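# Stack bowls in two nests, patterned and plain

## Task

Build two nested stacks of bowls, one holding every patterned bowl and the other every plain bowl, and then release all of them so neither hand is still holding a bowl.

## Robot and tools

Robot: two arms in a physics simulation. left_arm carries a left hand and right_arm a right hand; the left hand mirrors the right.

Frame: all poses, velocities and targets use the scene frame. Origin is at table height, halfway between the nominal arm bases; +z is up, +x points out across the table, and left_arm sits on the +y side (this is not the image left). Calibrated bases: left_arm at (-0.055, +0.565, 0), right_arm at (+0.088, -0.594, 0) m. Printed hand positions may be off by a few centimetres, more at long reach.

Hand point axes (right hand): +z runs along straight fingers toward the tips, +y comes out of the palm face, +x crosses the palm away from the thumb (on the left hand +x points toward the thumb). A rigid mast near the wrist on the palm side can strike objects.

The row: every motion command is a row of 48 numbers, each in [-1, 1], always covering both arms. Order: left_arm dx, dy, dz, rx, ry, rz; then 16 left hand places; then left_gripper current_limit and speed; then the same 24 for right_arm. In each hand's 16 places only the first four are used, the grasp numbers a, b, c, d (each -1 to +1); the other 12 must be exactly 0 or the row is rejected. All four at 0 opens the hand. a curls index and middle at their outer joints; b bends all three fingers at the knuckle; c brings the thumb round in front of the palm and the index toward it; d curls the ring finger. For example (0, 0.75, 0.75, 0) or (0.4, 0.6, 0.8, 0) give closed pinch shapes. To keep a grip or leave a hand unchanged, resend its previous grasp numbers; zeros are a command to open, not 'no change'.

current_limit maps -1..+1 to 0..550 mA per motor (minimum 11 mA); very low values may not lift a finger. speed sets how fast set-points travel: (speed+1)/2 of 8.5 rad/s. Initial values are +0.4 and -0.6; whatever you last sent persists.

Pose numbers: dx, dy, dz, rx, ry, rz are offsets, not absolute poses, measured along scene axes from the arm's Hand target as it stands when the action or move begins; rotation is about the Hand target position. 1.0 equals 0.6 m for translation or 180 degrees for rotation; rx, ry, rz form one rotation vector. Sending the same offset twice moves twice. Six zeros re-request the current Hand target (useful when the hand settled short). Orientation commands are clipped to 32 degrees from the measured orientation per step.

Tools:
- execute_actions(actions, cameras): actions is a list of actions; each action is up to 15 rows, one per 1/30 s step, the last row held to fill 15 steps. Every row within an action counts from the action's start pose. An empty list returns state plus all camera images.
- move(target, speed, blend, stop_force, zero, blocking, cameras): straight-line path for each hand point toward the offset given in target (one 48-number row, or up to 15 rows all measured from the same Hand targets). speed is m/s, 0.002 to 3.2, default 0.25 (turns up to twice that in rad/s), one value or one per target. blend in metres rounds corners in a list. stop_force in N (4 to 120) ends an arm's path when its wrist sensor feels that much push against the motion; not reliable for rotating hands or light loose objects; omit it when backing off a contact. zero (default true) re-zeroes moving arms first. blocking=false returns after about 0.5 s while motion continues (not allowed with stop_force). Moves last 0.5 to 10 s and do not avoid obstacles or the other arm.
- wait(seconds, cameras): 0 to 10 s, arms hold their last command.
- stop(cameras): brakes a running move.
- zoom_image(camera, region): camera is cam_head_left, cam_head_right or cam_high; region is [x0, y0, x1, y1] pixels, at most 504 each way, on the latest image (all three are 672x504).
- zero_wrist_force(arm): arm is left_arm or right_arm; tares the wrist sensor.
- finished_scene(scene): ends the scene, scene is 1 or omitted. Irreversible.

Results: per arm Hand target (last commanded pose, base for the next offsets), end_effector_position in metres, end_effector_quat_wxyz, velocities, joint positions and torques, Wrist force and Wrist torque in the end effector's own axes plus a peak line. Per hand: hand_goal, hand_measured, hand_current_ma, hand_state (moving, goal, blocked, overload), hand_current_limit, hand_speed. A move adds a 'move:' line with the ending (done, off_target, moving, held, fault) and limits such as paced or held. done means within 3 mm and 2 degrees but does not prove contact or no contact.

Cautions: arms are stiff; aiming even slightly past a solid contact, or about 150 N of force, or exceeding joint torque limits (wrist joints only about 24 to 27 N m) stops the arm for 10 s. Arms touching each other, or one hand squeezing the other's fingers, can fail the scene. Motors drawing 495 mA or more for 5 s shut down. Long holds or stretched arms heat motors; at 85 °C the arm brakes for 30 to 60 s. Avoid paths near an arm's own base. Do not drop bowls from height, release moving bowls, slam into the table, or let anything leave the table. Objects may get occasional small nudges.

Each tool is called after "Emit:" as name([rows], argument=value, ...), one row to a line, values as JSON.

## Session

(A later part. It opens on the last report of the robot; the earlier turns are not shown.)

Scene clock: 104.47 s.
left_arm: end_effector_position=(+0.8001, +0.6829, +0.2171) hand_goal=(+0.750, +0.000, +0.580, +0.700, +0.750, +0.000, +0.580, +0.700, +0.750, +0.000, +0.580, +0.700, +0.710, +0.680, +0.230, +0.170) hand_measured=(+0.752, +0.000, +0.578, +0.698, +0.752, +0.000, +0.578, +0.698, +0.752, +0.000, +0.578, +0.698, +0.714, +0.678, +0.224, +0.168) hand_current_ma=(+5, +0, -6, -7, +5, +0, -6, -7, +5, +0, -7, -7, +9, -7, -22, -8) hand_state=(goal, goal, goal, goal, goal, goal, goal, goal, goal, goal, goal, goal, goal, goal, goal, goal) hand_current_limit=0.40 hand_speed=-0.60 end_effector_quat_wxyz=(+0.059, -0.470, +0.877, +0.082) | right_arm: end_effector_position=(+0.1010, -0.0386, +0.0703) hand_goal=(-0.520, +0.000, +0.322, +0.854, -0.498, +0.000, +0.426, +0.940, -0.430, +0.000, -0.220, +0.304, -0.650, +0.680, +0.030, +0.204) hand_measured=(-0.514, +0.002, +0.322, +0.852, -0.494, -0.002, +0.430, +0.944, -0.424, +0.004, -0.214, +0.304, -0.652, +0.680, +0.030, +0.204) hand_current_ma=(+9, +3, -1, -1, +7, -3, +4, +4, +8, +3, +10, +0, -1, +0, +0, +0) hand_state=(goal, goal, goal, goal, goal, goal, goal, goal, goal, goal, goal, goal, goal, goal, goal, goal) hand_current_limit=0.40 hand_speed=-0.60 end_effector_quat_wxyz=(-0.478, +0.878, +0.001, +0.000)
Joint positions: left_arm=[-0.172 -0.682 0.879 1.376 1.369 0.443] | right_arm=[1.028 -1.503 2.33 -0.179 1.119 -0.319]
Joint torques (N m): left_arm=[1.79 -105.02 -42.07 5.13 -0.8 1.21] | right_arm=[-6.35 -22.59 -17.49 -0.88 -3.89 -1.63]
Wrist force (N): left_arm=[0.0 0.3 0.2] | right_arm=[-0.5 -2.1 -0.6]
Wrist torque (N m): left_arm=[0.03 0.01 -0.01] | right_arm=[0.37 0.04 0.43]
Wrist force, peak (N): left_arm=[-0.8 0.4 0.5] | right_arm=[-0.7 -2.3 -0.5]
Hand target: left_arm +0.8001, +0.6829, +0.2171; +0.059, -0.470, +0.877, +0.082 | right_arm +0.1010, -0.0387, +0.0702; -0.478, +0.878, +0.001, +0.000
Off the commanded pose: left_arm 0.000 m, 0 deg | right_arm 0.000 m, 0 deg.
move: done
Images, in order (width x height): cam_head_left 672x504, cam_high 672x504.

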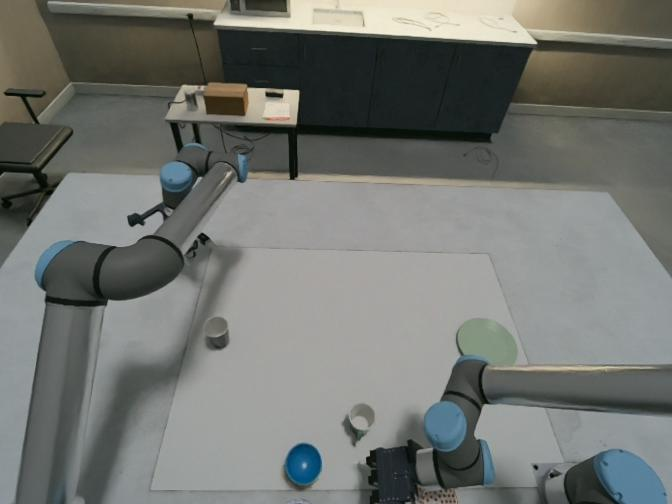

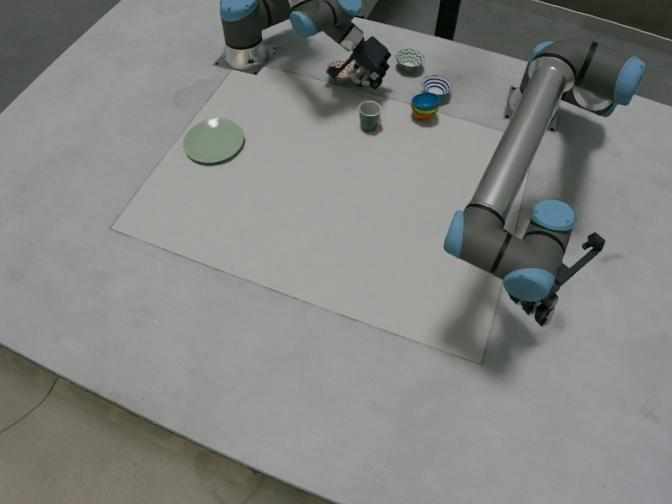

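Emit:
move(target=[0,0,0,0,0,0,0,0,0,0,0,0,0,0,0,0,0,0,0,0,0,0,0.4,-0.6,0,-0.02717,-0.042,0,0,0,0,0.77,0.8,0.5,0,0,0,0,0,0,0,0,0,0,0,0,0.4,-0.6], speed=0.05, stop_force=4, cameras=["cam_head_left","cam_high"])

Emit:
zoom_image(camera="cam_high", region=[315, 30, 405, 97])

Emit:
zoom_image(camera="cam_head_left", region=[340, 424, 480, 504])

Scene clock: 106.53 s.
left_arm: end_effector_position=(+0.8001, +0.6829, +0.2171) hand_goal=(+0.750, +0.000, +0.580, +0.700, +0.750, +0.000, +0.580, +0.700, +0.750, +0.000, +0.580, +0.700, +0.710, +0.680, +0.230, +0.170) hand_measured=(+0.752, +0.000, +0.578, +0.698, +0.752, +0.000, +0.578, +0.698, +0.752, +0.000, +0.578, +0.698, +0.714, +0.678, +0.224, +0.168) hand_current_ma=(+5, +0, -6, -7, +5, +0, -6, -7, +5, +0, -7, -7, +9, -7, -22, -8) hand_state=(goal, goal, goal, goal, goal, goal, goal, goal, goal, goal, goal, goal, goal, goal, goal, goal) hand_current_limit=0.40 hand_speed=-0.60 end_effector_quat_wxyz=(+0.059, -0.470, +0.877, +0.082) | right_arm: end_effector_position=(+0.1010, -0.0550, +0.0450) hand_goal=(-0.520, +0.000, +0.322, +0.854, -0.498, +0.000, +0.426, +0.940, -0.430, +0.000, -0.220, +0.304, -0.650, +0.680, +0.030, +0.204) hand_measured=(-0.514, +0.002, +0.322, +0.852, -0.494, -0.002, +0.430, +0.944, -0.424, +0.004, -0.214, +0.304, -0.654, +0.680, +0.028, +0.204) hand_current_ma=(+9, +3, -1, -1, +7, -3, +4, +4, +8, +3, +10, +0, -4, +0, -2, +0) hand_state=(goal, goal, goal, goal, goal, goal, goal, goal, goal, goal, goal, goal, goal, goal, goal, goal) hand_current_limit=0.40 hand_speed=-0.60 end_effector_quat_wxyz=(-0.478, +0.878, +0.001, +0.000)
Joint positions: left_arm=[-0.172 -0.682 0.879 1.376 1.369 0.443] | right_arm=[1.003 -1.484 2.378 -0.239 1.1 -0.336]
Joint torques (N m): left_arm=[-0.55 -104.78 -42.53 4.93 -0.46 1.08] | right_arm=[-5.65 -22.9 -15.5 -1.03 -3.98 -1.65]
Wrist force (N): left_arm=[0.2 -0.3 0.2] | right_arm=[-0.5 -0.9 0.1]
Wrist torque (N m): left_arm=[-0.06 -0.02 0.02] | right_arm=[0.42 0.00 0.45]
Wrist force, peak (N): left_arm=[-0.3 -0.4 0.9] | right_arm=[-0.4 -2.6 -0.3]
Hand target: left_arm +0.8001, +0.6829, +0.2171; +0.059, -0.470, +0.877, +0.082 | right_arm +0.1010, -0.0550, +0.0450; -0.478, +0.878, +0.001, +0.000
Off the commanded pose: left_arm 0.000 m, 0 deg | right_arm 0.000 m, 0 deg.
move: done
Images, in order (width x height): cam_head_left 672x504, cam_high 672x504.

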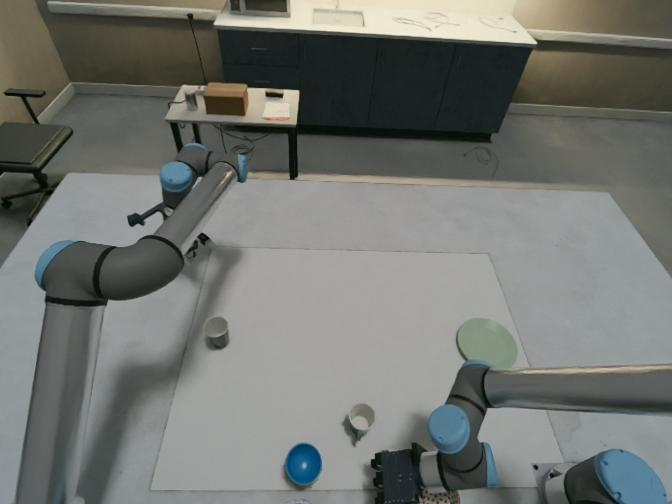

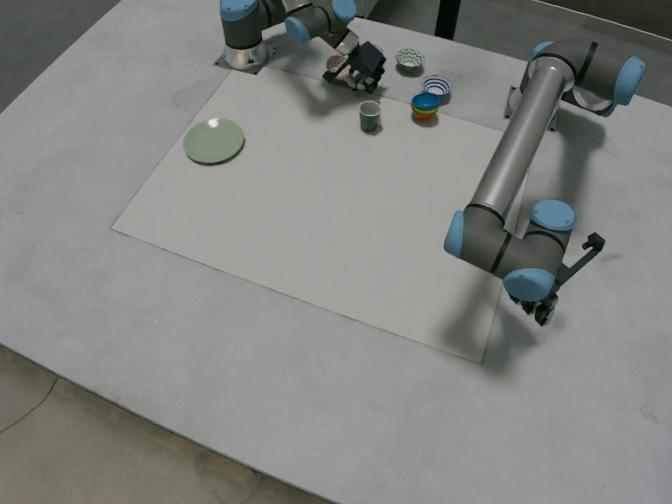

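Scaled by 5.600.

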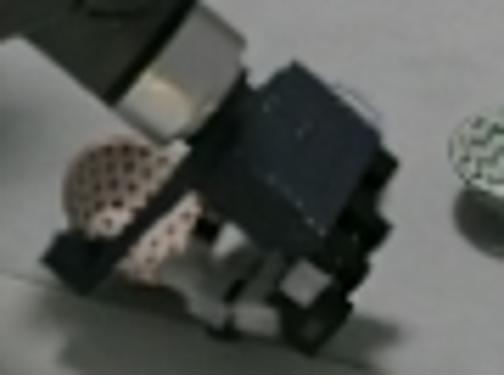

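Scaled by 3.600.

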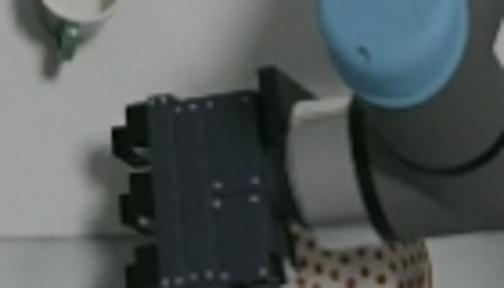

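Emit:
move(target=[0,0,0,0,0,0,0,0,0,0,0,0,0,0,0,0,0,0,0,0,0,0,0.4,-0.6,0,0.005,0.021,0,0,0,0,0.77,0.8,0.5,0,0,0,0,0,0,0,0,0,0,0,0,0.4,-0.6], speed=0.05, cameras=["cam_head_left","cam_high"])

Emit:
zoom_image(camera="cam_high", region=[315, 30, 405, 97])

Emit:
zoom_image(camera="cam_head_left", region=[340, 424, 480, 504])

Scene clock: 108.07 s.
left_arm: end_effector_position=(+0.8001, +0.6829, +0.2171) hand_goal=(+0.750, +0.000, +0.580, +0.700, +0.750, +0.000, +0.580, +0.700, +0.750, +0.000, +0.580, +0.700, +0.710, +0.680, +0.230, +0.170) hand_measured=(+0.752, +0.000, +0.578, +0.698, +0.752, +0.000, +0.578, +0.698, +0.752, +0.000, +0.578, +0.698, +0.714, +0.678, +0.224, +0.168) hand_current_ma=(+5, +0, -6, -7, +5, +0, -6, -7, +5, +0, -7, -7, +9, -7, -22, -8) hand_state=(goal, goal, goal, goal, goal, goal, goal, goal, goal, goal, goal, goal, goal, goal, goal, goal) hand_current_limit=0.40 hand_speed=-0.60 end_effector_quat_wxyz=(+0.059, -0.470, +0.877, +0.082) | right_arm: end_effector_position=(+0.1010, -0.0520, +0.0574) hand_goal=(-0.520, +0.000, +0.322, +0.854, -0.498, +0.000, +0.426, +0.940, -0.430, +0.000, -0.220, +0.304, -0.650, +0.680, +0.030, +0.204) hand_measured=(-0.514, +0.002, +0.322, +0.852, -0.494, -0.002, +0.430, +0.944, -0.424, +0.004, -0.214, +0.304, -0.652, +0.680, +0.028, +0.204) hand_current_ma=(+9, +3, -1, -1, +7, -3, +4, +4, +8, +3, +10, +0, -2, +0, -2, +0) hand_state=(goal, goal, goal, goal, goal, goal, goal, goal, goal, goal, goal, goal, goal, goal, goal, goal) hand_current_limit=0.40 hand_speed=-0.60 end_effector_quat_wxyz=(-0.478, +0.878, +0.001, +0.000)
Joint positions: left_arm=[-0.172 -0.682 0.879 1.376 1.369 0.443] | right_arm=[1.008 -1.502 2.364 -0.208 1.103 -0.333]
Joint torques (N m): left_arm=[-1.18 -103.27 -42.11 4.8 -0.82 1.09] | right_arm=[9.49 -51.56 -39.25 4.34 1.07 1.74]
Wrist force (N): left_arm=[0.0 0.2 0.4] | right_arm=[-0.5 -1.0 -0.1]
Wrist torque (N m): left_arm=[-0.01 0.01 0.00] | right_arm=[0.40 0.00 0.45]
Wrist force, peak (N): left_arm=[-0.7 -0.1 1.0] | right_arm=[-0.5 -1.5 0.1]
Hand target: left_arm +0.8001, +0.6829, +0.2171; +0.059, -0.470, +0.877, +0.082 | right_arm +0.1010, -0.0520, +0.0576; -0.478, +0.878, +0.001, +0.000
Off the commanded pose: left_arm 0.000 m, 0 deg | right_arm 0.000 m, 0 deg.
move: done
Images, in order (width x height): cam_head_left 672x504, cam_high 672x504.

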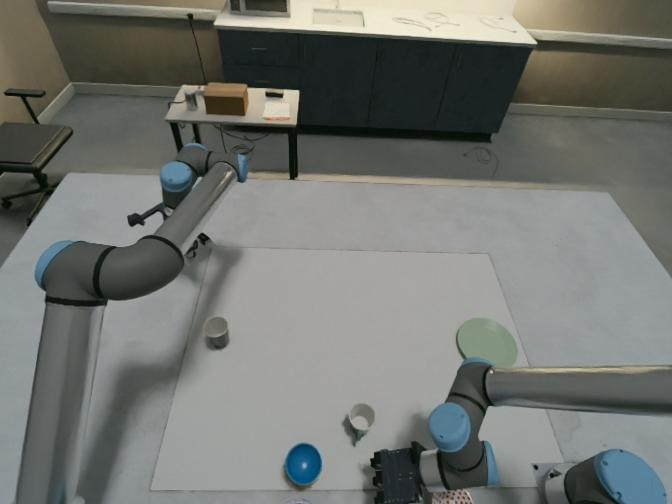

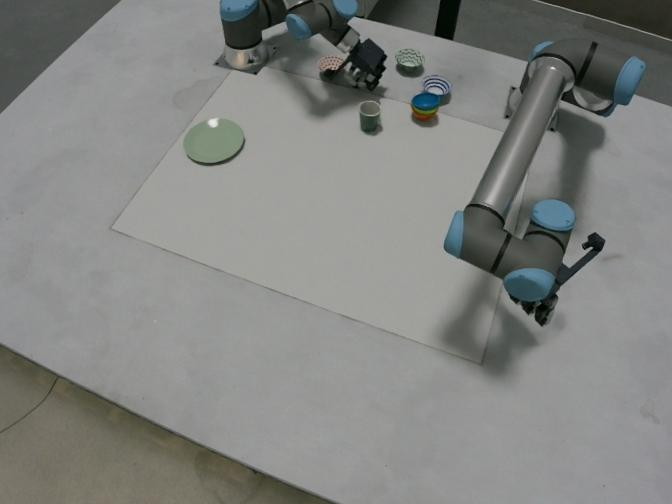

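Scaled by 5.600.

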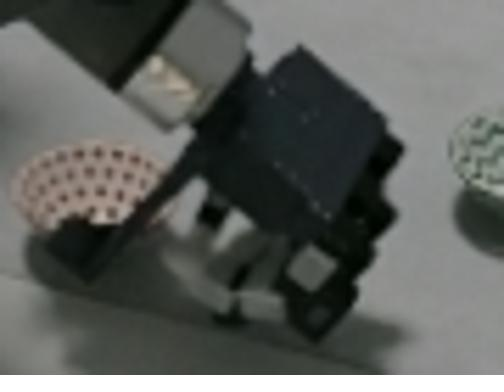

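Scaled by 3.600.

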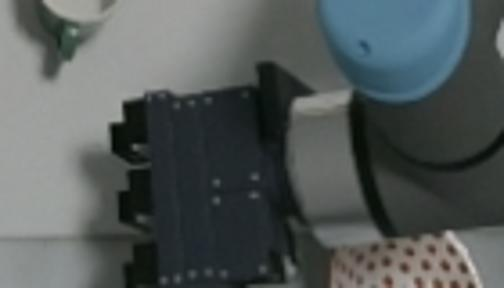

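Emit:
move(target=[0,0,0,0,0,0,0,0,0,0,0,0,0,0,0,0,0,0,0,0,0,0,0.4,-0.6,0,0.09,0.14,0,0,0,0,0.77,0.8,0.5,0,0,0,0,0,0,0,0,0,0,0,0,0.4,-0.6], speed=0.15, cameras=["cam_head_left","cam_high"])

Emit:
zoom_image(camera="cam_high", region=[310, 40, 370, 85])

Emit:
zoom_image(camera="cam_head_left", region=[390, 444, 490, 504])

Scene clock: 109.70 s.
left_arm: end_effector_position=(+0.8001, +0.6829, +0.2171) hand_goal=(+0.750, +0.000, +0.580, +0.700, +0.750, +0.000, +0.580, +0.700, +0.750, +0.000, +0.580, +0.700, +0.710, +0.680, +0.230, +0.170) hand_measured=(+0.752, +0.000, +0.578, +0.698, +0.752, +0.000, +0.578, +0.698, +0.752, +0.000, +0.578, +0.698, +0.714, +0.678, +0.224, +0.168) hand_current_ma=(+5, +0, -6, -7, +5, +0, -6, -7, +5, +0, -7, -7, +9, -7, -22, -8) hand_state=(goal, goal, goal, goal, goal, goal, goal, goal, goal, goal, goal, goal, goal, goal, goal, goal) hand_current_limit=0.40 hand_speed=-0.60 end_effector_quat_wxyz=(+0.059, -0.470, +0.877, +0.082) | right_arm: end_effector_position=(+0.1010, +0.0019, +0.1415) hand_goal=(-0.520, +0.000, +0.322, +0.854, -0.498, +0.000, +0.426, +0.940, -0.430, +0.000, -0.220, +0.304, -0.650, +0.680, +0.030, +0.204) hand_measured=(-0.514, +0.002, +0.322, +0.852, -0.494, -0.002, +0.430, +0.944, -0.424, +0.004, -0.214, +0.304, -0.652, +0.680, +0.028, +0.204) hand_current_ma=(+9, +3, -1, -1, +7, -3, +4, +4, +8, +3, +10, +0, -2, +0, -2, +0) hand_state=(goal, goal, goal, goal, goal, goal, goal, goal, goal, goal, goal, goal, goal, goal, goal, goal) hand_current_limit=0.40 hand_speed=-0.60 end_effector_quat_wxyz=(-0.478, +0.878, +0.001, +0.000)
Joint positions: left_arm=[-0.172 -0.682 0.879 1.376 1.369 0.443] | right_arm=[1.081 -1.539 2.198 -0.025 1.162 -0.284]
Joint torques (N m): left_arm=[-0.93 -105.23 -41.82 4.79 -0.31 0.81] | right_arm=[10.8 -40.01 -45.69 4.57 1.62 2.56]
Wrist force (N): left_arm=[-0.1 0.7 0.4] | right_arm=[-0.8 -0.8 0.3]
Wrist torque (N m): left_arm=[0.07 0.01 -0.02] | right_arm=[0.42 0.05 0.26]
Wrist force, peak (N): left_arm=[0.3 0.6 0.8] | right_arm=[-0.7 -1.8 0.5]
Hand target: left_arm +0.8001, +0.6829, +0.2171; +0.059, -0.470, +0.877, +0.082 | right_arm +0.1010, +0.0020, +0.1416; -0.478, +0.878, +0.001, +0.000
Off the commanded pose: left_arm 0.000 m, 0 deg | right_arm 0.000 m, 0 deg.
move: done
Images, in order (width x height): cam_head_left 672x504, cam_high 672x504.

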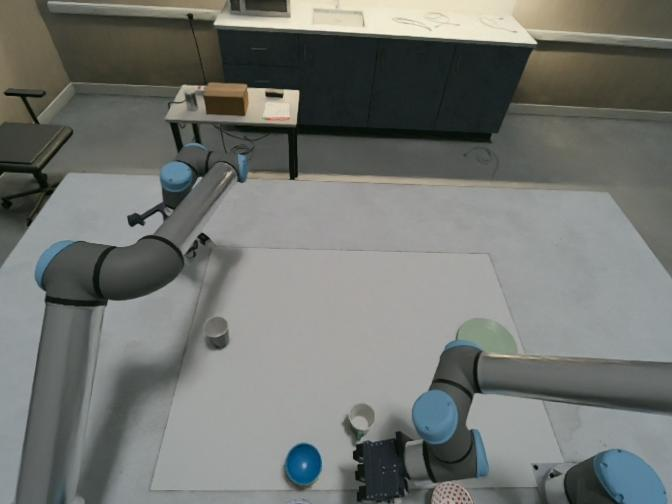

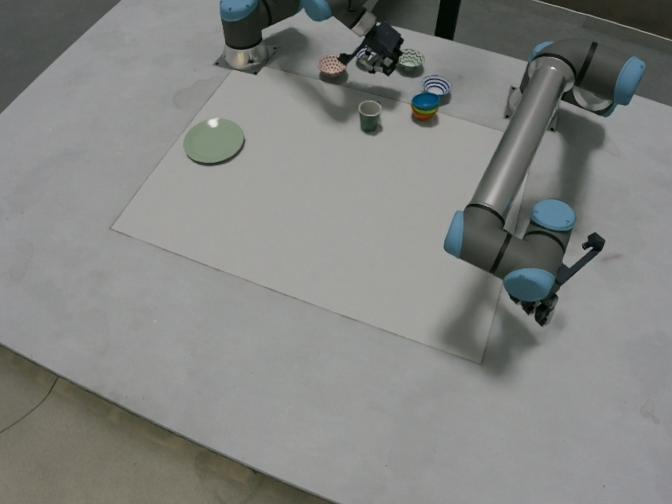

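Scaled by 8.400.

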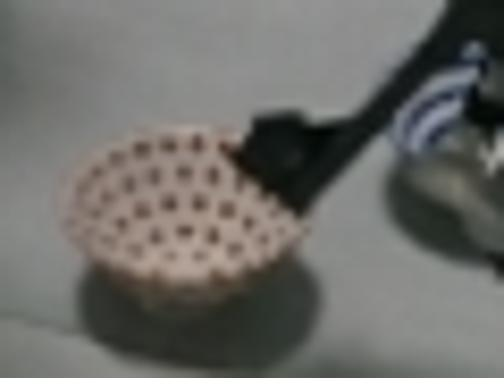

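Scaled by 5.040.

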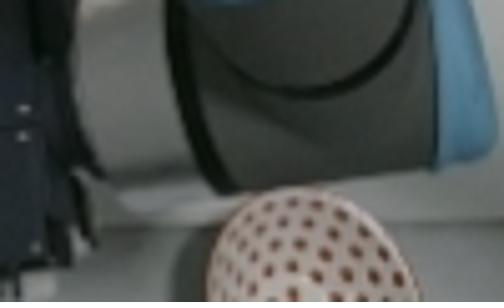

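Emit:
zoom_image(camera="cam_high", region=[390, 42, 430, 77])

Emit:
zoom_image(camera="cam_high", region=[410, 65, 460, 127])

Emit:
zoom_image(camera="cam_high", region=[310, 45, 355, 85])

Scaled by 12.600.

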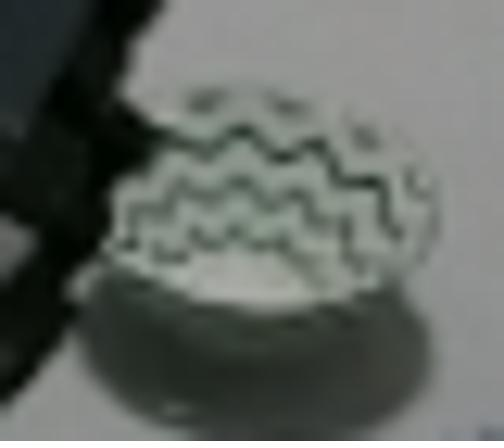

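Scaled by 8.129.

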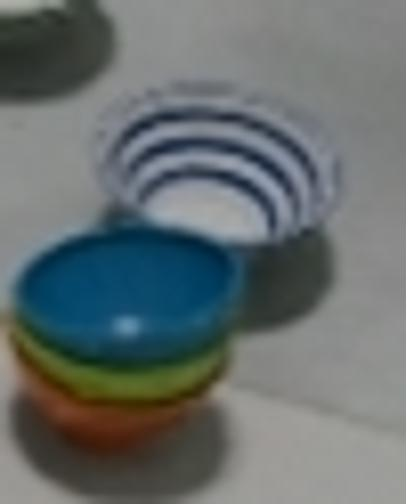

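Scaled by 11.200.

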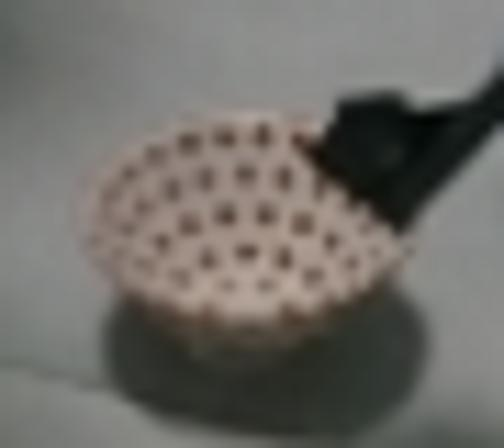

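Emit:
move(target=[0,0,0,0,0,0,0,0,0,0,0,0,0,0,0,0,0,0,0,0,0,0,0.4,-0.6,-0.0175,-0.13217,-0.05583,0.03333,0,0,0,0.77,0.8,0.5,0,0,0,0,0,0,0,0,0,0,0,0,0.4,-0.6], speed=0.2, cameras=["cam_head_left","cam_high"])

Emit:
zoom_image(camera="cam_high", region=[310, 30, 400, 97])

Emit:
zoom_image(camera="cam_head_left", region=[360, 424, 500, 504])

Scene clock: 116.73 s.
left_arm: end_effector_position=(+0.8001, +0.6829, +0.2171) hand_goal=(+0.750, +0.000, +0.580, +0.700, +0.750, +0.000, +0.580, +0.700, +0.750, +0.000, +0.580, +0.700, +0.710, +0.680, +0.230, +0.170) hand_measured=(+0.752, +0.000, +0.578, +0.698, +0.752, +0.000, +0.578, +0.698, +0.752, +0.000, +0.578, +0.698, +0.714, +0.678, +0.224, +0.168) hand_current_ma=(+5, +0, -6, -7, +5, +0, -6, -7, +5, +0, -7, -7, +9, -7, -22, -8) hand_state=(goal, goal, goal, goal, goal, goal, goal, goal, goal, goal, goal, goal, goal, goal, goal, goal) hand_current_limit=0.40 hand_speed=-0.60 end_effector_quat_wxyz=(+0.059, -0.470, +0.877, +0.082) | right_arm: end_effector_position=(+0.0905, -0.0772, +0.1081) hand_goal=(-0.520, +0.000, +0.322, +0.854, -0.498, +0.000, +0.426, +0.940, -0.430, +0.000, -0.220, +0.304, -0.650, +0.680, +0.030, +0.204) hand_measured=(-0.514, +0.002, +0.322, +0.852, -0.494, -0.002, +0.430, +0.944, -0.424, +0.004, -0.214, +0.304, -0.652, +0.680, +0.028, +0.204) hand_current_ma=(+8, +3, -1, -1, +7, -2, +4, +4, +8, +3, +10, +0, -1, +0, -2, +0) hand_state=(goal, goal, goal, goal, goal, goal, goal, goal, goal, goal, goal, goal, goal, goal, goal, goal) hand_current_limit=0.40 hand_speed=-0.60 end_effector_quat_wxyz=(-0.523, +0.852, +0.001, +0.000)
Joint positions: left_arm=[-0.172 -0.682 0.879 1.376 1.369 0.443] | right_arm=[0.954 -1.675 2.433 -0.2 1.026 -0.313]
Joint torques (N m): left_arm=[0.82 -105.7 -41.76 4.69 -0.81 0.86] | right_arm=[-3.44 -37.9 -19.84 -1.54 -4.29 -1.66]
Wrist force (N): left_arm=[0.0 0.1 0.6] | right_arm=[-0.5 -0.8 -0.3]
Wrist torque (N m): left_arm=[-0.04 0.01 -0.01] | right_arm=[0.41 0.02 0.51]
Wrist force, peak (N): left_arm=[0.0 -0.1 1.0] | right_arm=[-1.0 -2.0 1.3]
Hand target: left_arm +0.8001, +0.6829, +0.2171; +0.059, -0.470, +0.877, +0.082 | right_arm +0.0905, -0.0773, +0.1081; -0.523, +0.852, +0.001, +0.000
Off the commanded pose: left_arm 0.000 m, 0 deg | right_arm 0.000 m, 0 deg.
move: done
Images, in order (width x height): cam_head_left 672x504, cam_high 672x504.

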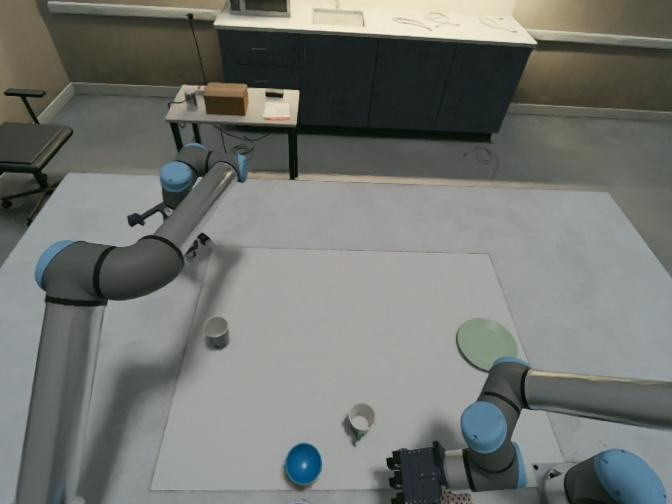

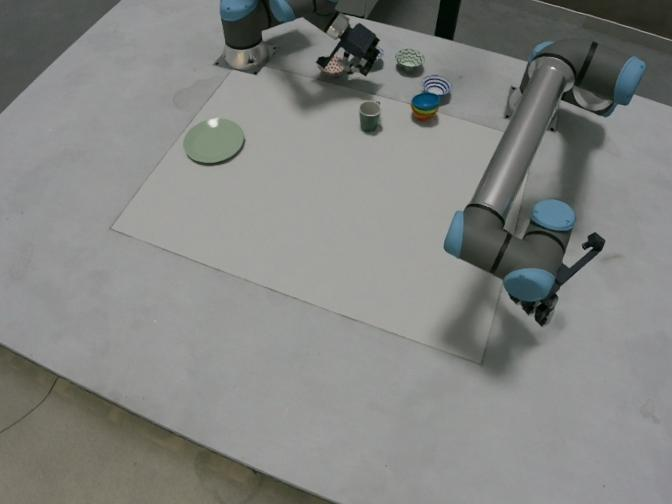

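Scaled by 5.600.

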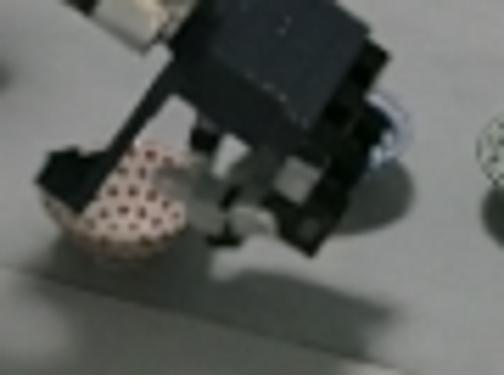

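Scaled by 3.600.

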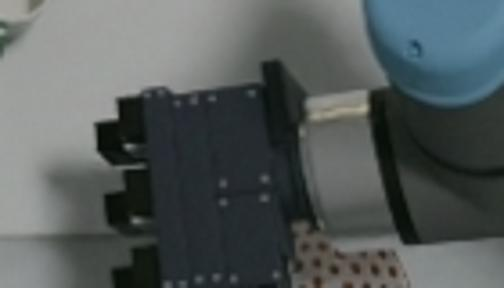

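Emit:
move(target=[0,0,0,0,0,0,0,0,0,0,0,0,0,0,0,0,0,0,0,0,0,0,0.4,-0.6,0,-0.0302,-0.0594,0,0,0,0,0.77,0.8,0.5,0,0,0,0,0,0,0,0,0,0,0,0,0.4,-0.6], speed=0.08, stop_force=4, cameras=["cam_head_left","cam_high"])

Emit:
zoom_image(camera="cam_high", region=[310, 30, 400, 97])

Emit:
zoom_image(camera="cam_head_left", region=[360, 424, 500, 504])

Scene clock: 118.63 s.
left_arm: end_effector_position=(+0.8001, +0.6829, +0.2171) hand_goal=(+0.750, +0.000, +0.580, +0.700, +0.750, +0.000, +0.580, +0.700, +0.750, +0.000, +0.580, +0.700, +0.710, +0.680, +0.230, +0.170) hand_measured=(+0.752, +0.000, +0.578, +0.698, +0.752, +0.000, +0.578, +0.698, +0.752, +0.000, +0.578, +0.698, +0.714, +0.678, +0.224, +0.168) hand_current_ma=(+5, +0, -6, -7, +5, +0, -6, -7, +5, +0, -7, -7, +9, -7, -22, -8) hand_state=(goal, goal, goal, goal, goal, goal, goal, goal, goal, goal, goal, goal, goal, goal, goal, goal) hand_current_limit=0.40 hand_speed=-0.60 end_effector_quat_wxyz=(+0.059, -0.470, +0.877, +0.082) | right_arm: end_effector_position=(+0.0905, -0.0954, +0.0724) hand_goal=(-0.520, +0.000, +0.322, +0.854, -0.498, +0.000, +0.426, +0.940, -0.430, +0.000, -0.220, +0.304, -0.650, +0.680, +0.030, +0.204) hand_measured=(-0.514, +0.002, +0.322, +0.852, -0.494, -0.002, +0.430, +0.944, -0.424, +0.004, -0.214, +0.304, -0.652, +0.680, +0.030, +0.204) hand_current_ma=(+10, +3, +0, -1, +7, -2, +4, +4, +8, +3, +10, +0, -1, +0, +0, +0) hand_state=(goal, goal, goal, goal, goal, goal, goal, goal, goal, goal, goal, goal, goal, goal, goal, goal) hand_current_limit=0.40 hand_speed=-0.60 end_effector_quat_wxyz=(-0.523, +0.852, +0.001, +0.000)
Joint positions: left_arm=[-0.172 -0.682 0.879 1.376 1.369 0.443] | right_arm=[0.915 -1.642 2.497 -0.284 0.993 -0.337]
Joint torques (N m): left_arm=[-0.96 -105.9 -42.63 4.68 -1.03 0.69] | right_arm=[-6.67 -8.48 -17.13 -1.45 -3.97 -1.47]
Wrist force (N): left_arm=[-0.1 -0.1 0.0] | right_arm=[-0.4 -0.7 -0.1]
Wrist torque (N m): left_arm=[-0.02 0.01 -0.01] | right_arm=[0.42 0.00 0.50]
Wrist force, peak (N): left_arm=[-0.2 0.1 1.0] | right_arm=[-0.1 -1.7 -0.3]
Hand target: left_arm +0.8001, +0.6829, +0.2171; +0.059, -0.470, +0.877, +0.082 | right_arm +0.0905, -0.0954, +0.0724; -0.523, +0.852, +0.001, +0.000
Off the commanded pose: left_arm 0.000 m, 0 deg | right_arm 0.000 m, 0 deg.
move: done
Images, in order (width x height): cam_head_left 672x504, cam_high 672x504.

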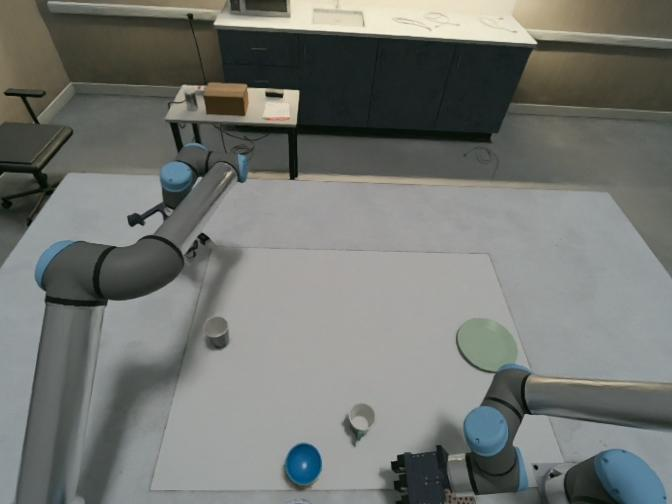

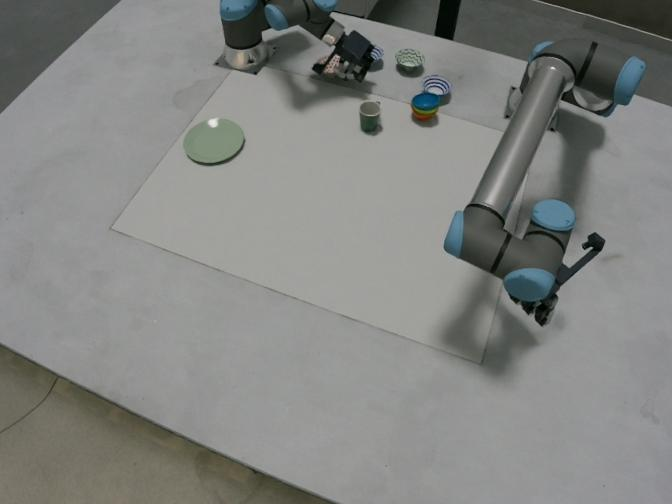

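Scaled by 5.600.

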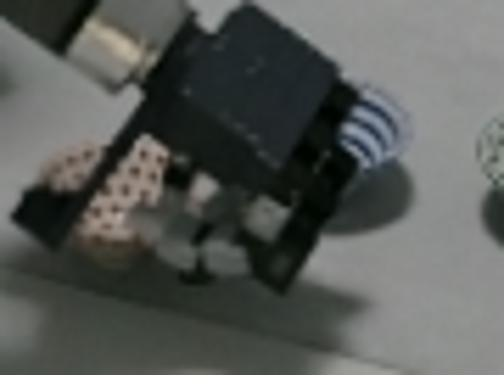

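Scaled by 3.600.

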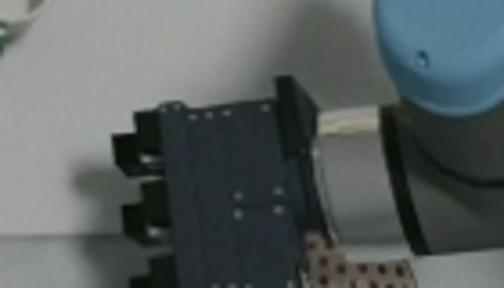

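Emit:
zoom_image(camera="cam_high", region=[310, 45, 364, 85])

Emit:
zoom_image(camera="cam_head_left", region=[420, 474, 490, 504])

Scaled by 9.333.

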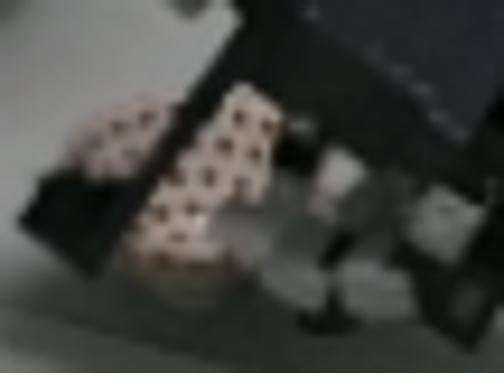

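Scaled by 7.200.

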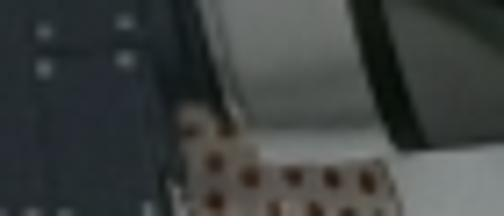

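Emit:
move(target=[0,0,0,0,0,0,0,0,0,0,0,0,0,0,0,0,0,0,0,0,0,0,0.4,-0.6,0,-0.0091,-0.0178,0,0,0,0,0.77,0.8,0.5,0,0,0,0,0,0,0,0,0,0,0,0,0.4,-0.6], speed=0.05, cameras=["cam_head_left","cam_high"])

Emit:
zoom_image(camera="cam_high", region=[310, 45, 364, 85])

Emit:
zoom_image(camera="cam_head_left", region=[420, 474, 490, 504])

Scene clock: 121.10 s.
left_arm: end_effector_position=(+0.8001, +0.6829, +0.2171) hand_goal=(+0.750, +0.000, +0.580, +0.700, +0.750, +0.000, +0.580, +0.700, +0.750, +0.000, +0.580, +0.700, +0.710, +0.680, +0.230, +0.170) hand_measured=(+0.752, +0.000, +0.578, +0.698, +0.752, +0.000, +0.578, +0.698, +0.752, +0.000, +0.578, +0.698, +0.714, +0.678, +0.224, +0.168) hand_current_ma=(+5, +0, -6, -7, +5, +0, -6, -7, +5, +0, -7, -7, +9, -7, -22, -8) hand_state=(goal, goal, goal, goal, goal, goal, goal, goal, goal, goal, goal, goal, goal, goal, goal, goal) hand_current_limit=0.40 hand_speed=-0.60 end_effector_quat_wxyz=(+0.059, -0.470, +0.877, +0.082) | right_arm: end_effector_position=(+0.0905, -0.1008, +0.0619) hand_goal=(-0.520, +0.000, +0.322, +0.854, -0.498, +0.000, +0.426, +0.940, -0.430, +0.000, -0.220, +0.304, -0.650, +0.680, +0.030, +0.204) hand_measured=(-0.514, +0.002, +0.322, +0.852, -0.494, -0.002, +0.430, +0.944, -0.424, +0.004, -0.214, +0.304, -0.650, +0.680, +0.032, +0.204) hand_current_ma=(+10, +3, +0, -1, +7, -2, +4, +4, +8, +3, +10, +0, +0, +0, +3, +0) hand_state=(goal, goal, goal, goal, goal, goal, goal, goal, goal, goal, goal, goal, goal, goal, goal, goal) hand_current_limit=0.40 hand_speed=-0.60 end_effector_quat_wxyz=(-0.523, +0.852, +0.001, +0.000)
Joint positions: left_arm=[-0.172 -0.682 0.879 1.376 1.369 0.443] | right_arm=[0.903 -1.63 2.516 -0.31 0.982 -0.346]
Joint torques (N m): left_arm=[0.58 -104.44 -42.49 4.72 -0.68 0.84] | right_arm=[-5.43 -10.98 -15.49 -1.6 -4.12 -1.23]
Wrist force (N): left_arm=[0.1 0.4 0.3] | right_arm=[-0.4 -0.9 -0.4]
Wrist torque (N m): left_arm=[0.03 0.00 0.00] | right_arm=[0.39 0.02 0.51]
Wrist force, peak (N): left_arm=[-0.2 -0.1 1.0] | right_arm=[-0.5 -0.9 -0.7]
Hand target: left_arm +0.8001, +0.6829, +0.2171; +0.059, -0.470, +0.877, +0.082 | right_arm +0.0905, -0.1009, +0.0617; -0.523, +0.852, +0.001, +0.000
Off the commanded pose: left_arm 0.000 m, 0 deg | right_arm 0.000 m, 0 deg.
move: done
Images, in order (width x height): cam_head_left 672x504, cam_high 672x504.

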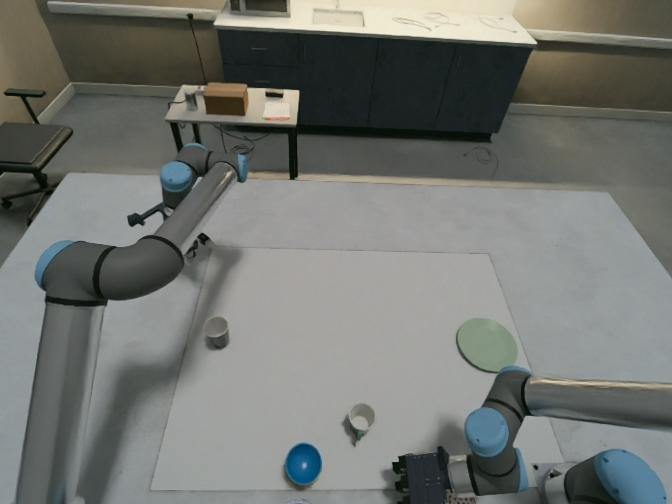

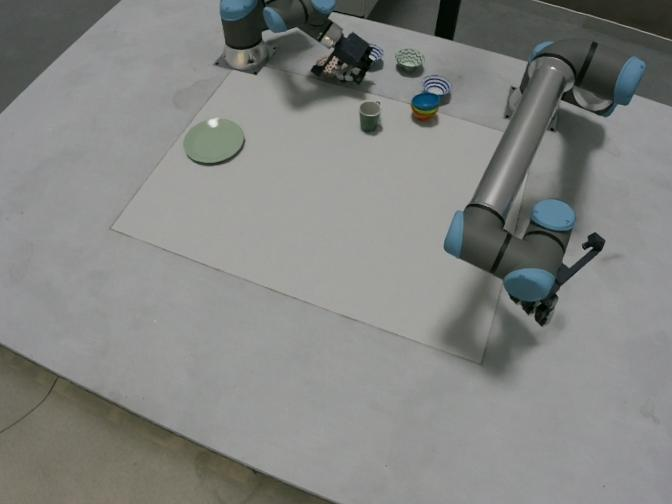

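Scaled by 9.333.

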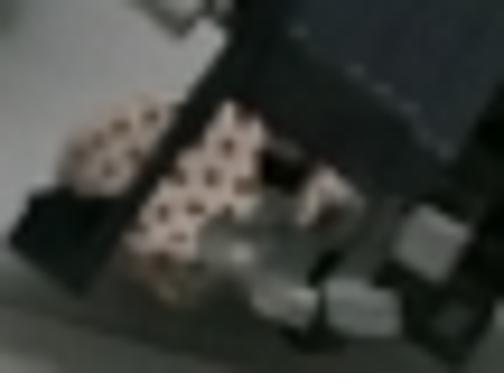

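Scaled by 7.200.

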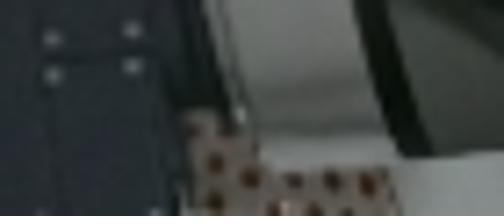

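Emit:
move(target=[0,0,0,0,0,0,0,0,0,0,0,0,0,0,0,0,0,0,0,0,0,0,0.4,-0.6,0,-0.0068,-0.0134,0,0,0,0,0.77,0.8,0.5,0,0,0,0,0,0,0,0,0,0,0,0,0.4,-0.6], speed=0.05, cameras=["cam_head_left","cam_high"])

Emit:
zoom_image(camera="cam_high", region=[310, 45, 364, 85])

Emit:
zoom_image(camera="cam_head_left", region=[420, 474, 490, 504])

Scene clock: 122.13 s.
left_arm: end_effector_position=(+0.8001, +0.6829, +0.2171) hand_goal=(+0.750, +0.000, +0.580, +0.700, +0.750, +0.000, +0.580, +0.700, +0.750, +0.000, +0.580, +0.700, +0.710, +0.680, +0.230, +0.170) hand_measured=(+0.752, +0.000, +0.578, +0.698, +0.752, +0.000, +0.578, +0.698, +0.752, +0.000, +0.578, +0.698, +0.714, +0.678, +0.224, +0.168) hand_current_ma=(+5, +0, -6, -7, +5, +0, -6, -7, +5, +0, -7, -7, +9, -7, -22, -8) hand_state=(goal, goal, goal, goal, goal, goal, goal, goal, goal, goal, goal, goal, goal, goal, goal, goal) hand_current_limit=0.40 hand_speed=-0.60 end_effector_quat_wxyz=(+0.059, -0.470, +0.877, +0.082) | right_arm: end_effector_position=(+0.0905, -0.1049, +0.0539) hand_goal=(-0.520, +0.000, +0.322, +0.854, -0.498, +0.000, +0.426, +0.940, -0.430, +0.000, -0.220, +0.304, -0.650, +0.680, +0.030, +0.204) hand_measured=(-0.514, +0.002, +0.322, +0.852, -0.494, -0.002, +0.430, +0.944, -0.424, +0.004, -0.214, +0.304, -0.650, +0.680, +0.034, +0.204) hand_current_ma=(+10, +3, +0, -1, +7, -2, +4, +4, +8, +3, +10, +0, +0, +0, +6, +1) hand_state=(goal, goal, goal, goal, goal, goal, goal, goal, goal, goal, goal, goal, goal, goal, goal, goal) hand_current_limit=0.40 hand_speed=-0.60 end_effector_quat_wxyz=(-0.523, +0.852, +0.001, +0.000)
Joint positions: left_arm=[-0.172 -0.682 0.879 1.376 1.369 0.443] | right_arm=[0.893 -1.62 2.53 -0.331 0.974 -0.352]
Joint torques (N m): left_arm=[0.38 -104.75 -42.17 4.94 -1.01 0.9] | right_arm=[-6.78 -10.78 -14.59 -1.73 -3.82 -1.74]
Wrist force (N): left_arm=[-0.1 -0.1 0.3] | right_arm=[-0.5 -1.3 -0.2]
Wrist torque (N m): left_arm=[-0.05 0.02 0.00] | right_arm=[0.31 0.01 0.51]
Wrist force, peak (N): left_arm=[-0.4 0.2 0.9] | right_arm=[-0.5 -1.4 -0.1]
Hand target: left_arm +0.8001, +0.6829, +0.2171; +0.059, -0.470, +0.877, +0.082 | right_arm +0.0905, -0.1050, +0.0537; -0.523, +0.852, +0.001, +0.000
Off the commanded pose: left_arm 0.000 m, 0 deg | right_arm 0.000 m, 0 deg.
move: done
Images, in order (width x height): cam_head_left 672x504, cam_high 672x504.

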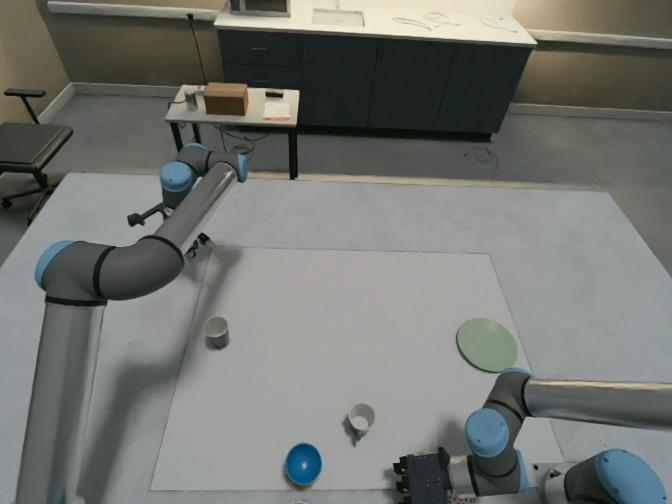

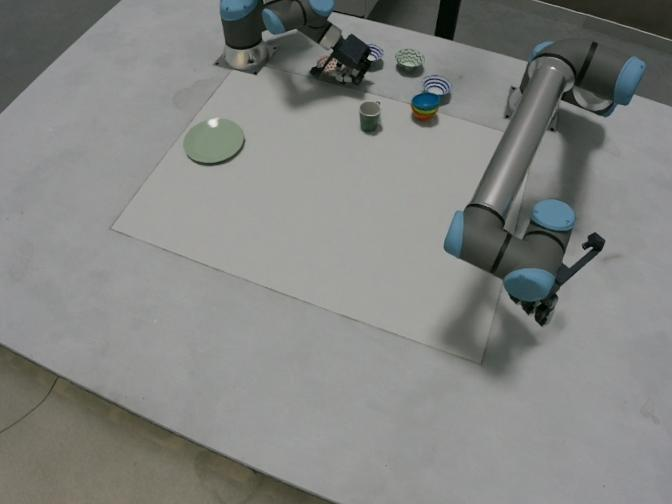

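Scaled by 9.333.

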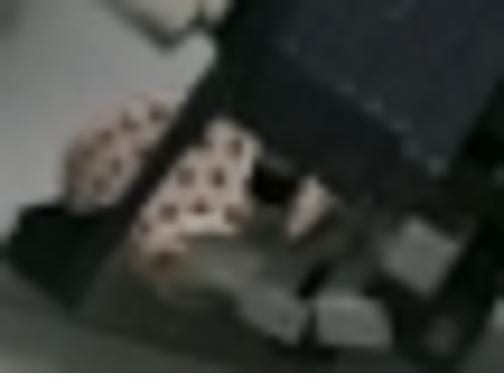

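Scaled by 7.200.

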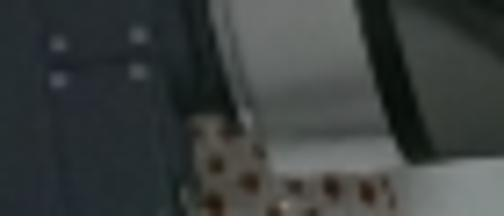

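Emit:
move(target=[0,0,0,0,0,0,0,0,0,0,0,0,0,0,0,0,0,0,0,0,0,0,0.4,-0.6,0,0,0,0,0,0,0,0.98,0.8,0.5,0,0,0,0,0,0,0,0,0,0,0,0,0.4,-0.88], cameras=["cam_head_left","cam_high"])

Emit:
zoom_image(camera="cam_high", region=[310, 45, 364, 85])

Emit:
zoom_image(camera="cam_head_left", region=[420, 474, 490, 504])

Scene clock: 123.30 s.
left_arm: end_effector_position=(+0.8001, +0.6829, +0.2171) hand_goal=(+0.750, +0.000, +0.580, +0.700, +0.750, +0.000, +0.580, +0.700, +0.750, +0.000, +0.580, +0.700, +0.710, +0.680, +0.230, +0.170) hand_measured=(+0.752, +0.000, +0.578, +0.698, +0.752, +0.000, +0.578, +0.698, +0.752, +0.000, +0.578, +0.698, +0.714, +0.678, +0.224, +0.168) hand_current_ma=(+5, +0, -6, -7, +5, +0, -6, -7, +5, +0, -7, -7, +9, -7, -22, -8) hand_state=(goal, goal, goal, goal, goal, goal, goal, goal, goal, goal, goal, goal, goal, goal, goal, goal) hand_current_limit=0.40 hand_speed=-0.60 end_effector_quat_wxyz=(+0.059, -0.470, +0.877, +0.082) | right_arm: end_effector_position=(+0.0905, -0.1050, +0.0537) hand_goal=(-0.802, +0.000, +0.384, +0.896, -0.864, +0.000, +0.384, +0.940, -0.744, +0.000, -0.220, +0.346, -0.650, +0.680, +0.030, +0.246) hand_measured=(-0.652, +0.002, +0.412, +0.906, -0.704, -0.004, +0.406, +0.952, -0.716, +0.004, -0.214, +0.344, -0.650, +0.680, +0.058, +0.258) hand_current_ma=(+384, +3, +65, +19, +385, -5, +46, +23, +69, +3, +10, -1, +0, +0, +95, +34) hand_state=(blocked, goal, blocked, goal, blocked, goal, blocked, goal, blocked, goal, goal, goal, goal, goal, blocked, goal) hand_current_limit=0.40 hand_speed=-0.88 end_effector_quat_wxyz=(-0.523, +0.852, +0.001, +0.000)
Joint positions: left_arm=[-0.172 -0.682 0.879 1.376 1.369 0.443] | right_arm=[0.892 -1.62 2.53 -0.331 0.974 -0.352]
Joint torques (N m): left_arm=[1.92 -103.51 -42.07 4.87 -0.69 0.93] | right_arm=[-6.68 -10.74 -15.05 -1.33 -4.05 -1.54]
Wrist force (N): left_arm=[-0.1 0.3 0.4] | right_arm=[0.0 -0.7 0.4]
Wrist torque (N m): left_arm=[-0.01 0.03 -0.02] | right_arm=[0.45 -0.04 0.54]
Wrist force, peak (N): left_arm=[-0.6 0.7 0.4] | right_arm=[-0.6 -1.4 -0.4]
Hand target: left_arm +0.8001, +0.6829, +0.2171; +0.059, -0.470, +0.877, +0.082 | right_arm +0.0905, -0.1050, +0.0537; -0.523, +0.852, +0.001, +0.000
Off the commanded pose: left_arm 0.000 m, 0 deg | right_arm 0.000 m, 0 deg.
move: done
Images, in order (width x height): cam_head_left 672x504, cam_high 672x504.

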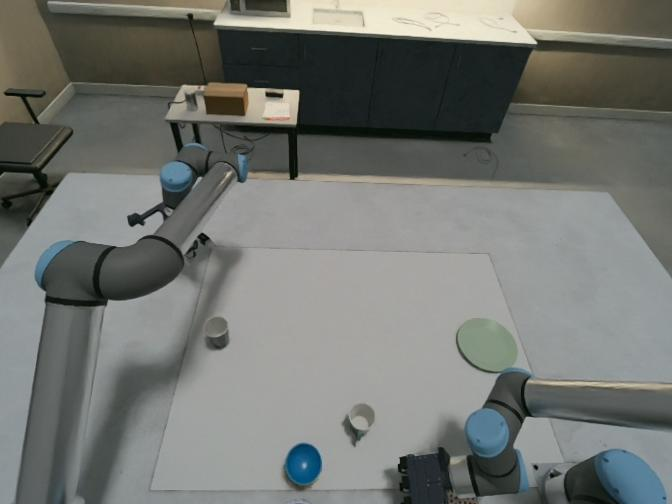

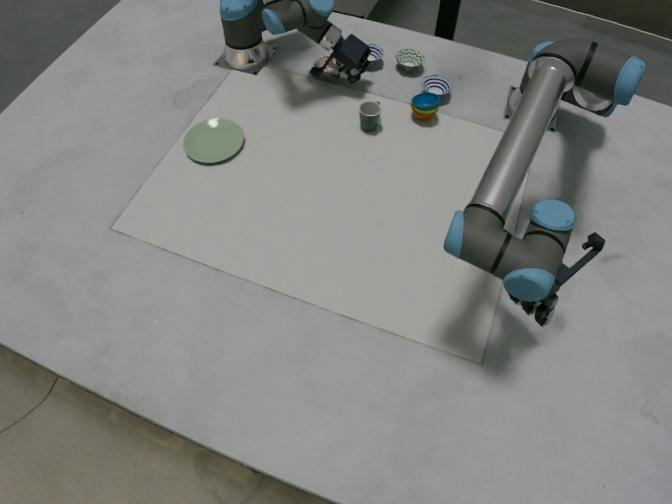

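Scaled by 9.333.

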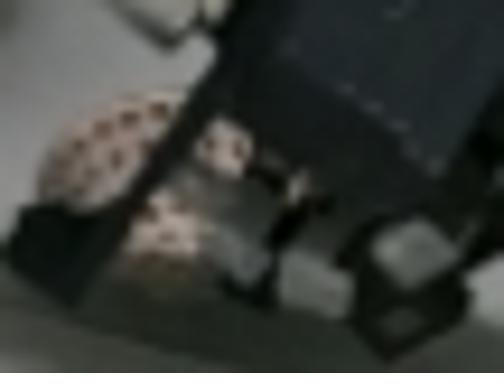

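Scaled by 7.200.

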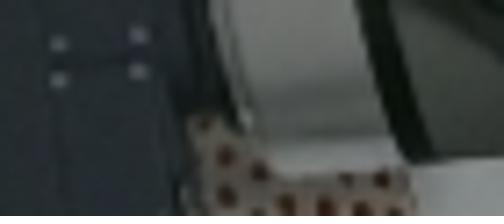

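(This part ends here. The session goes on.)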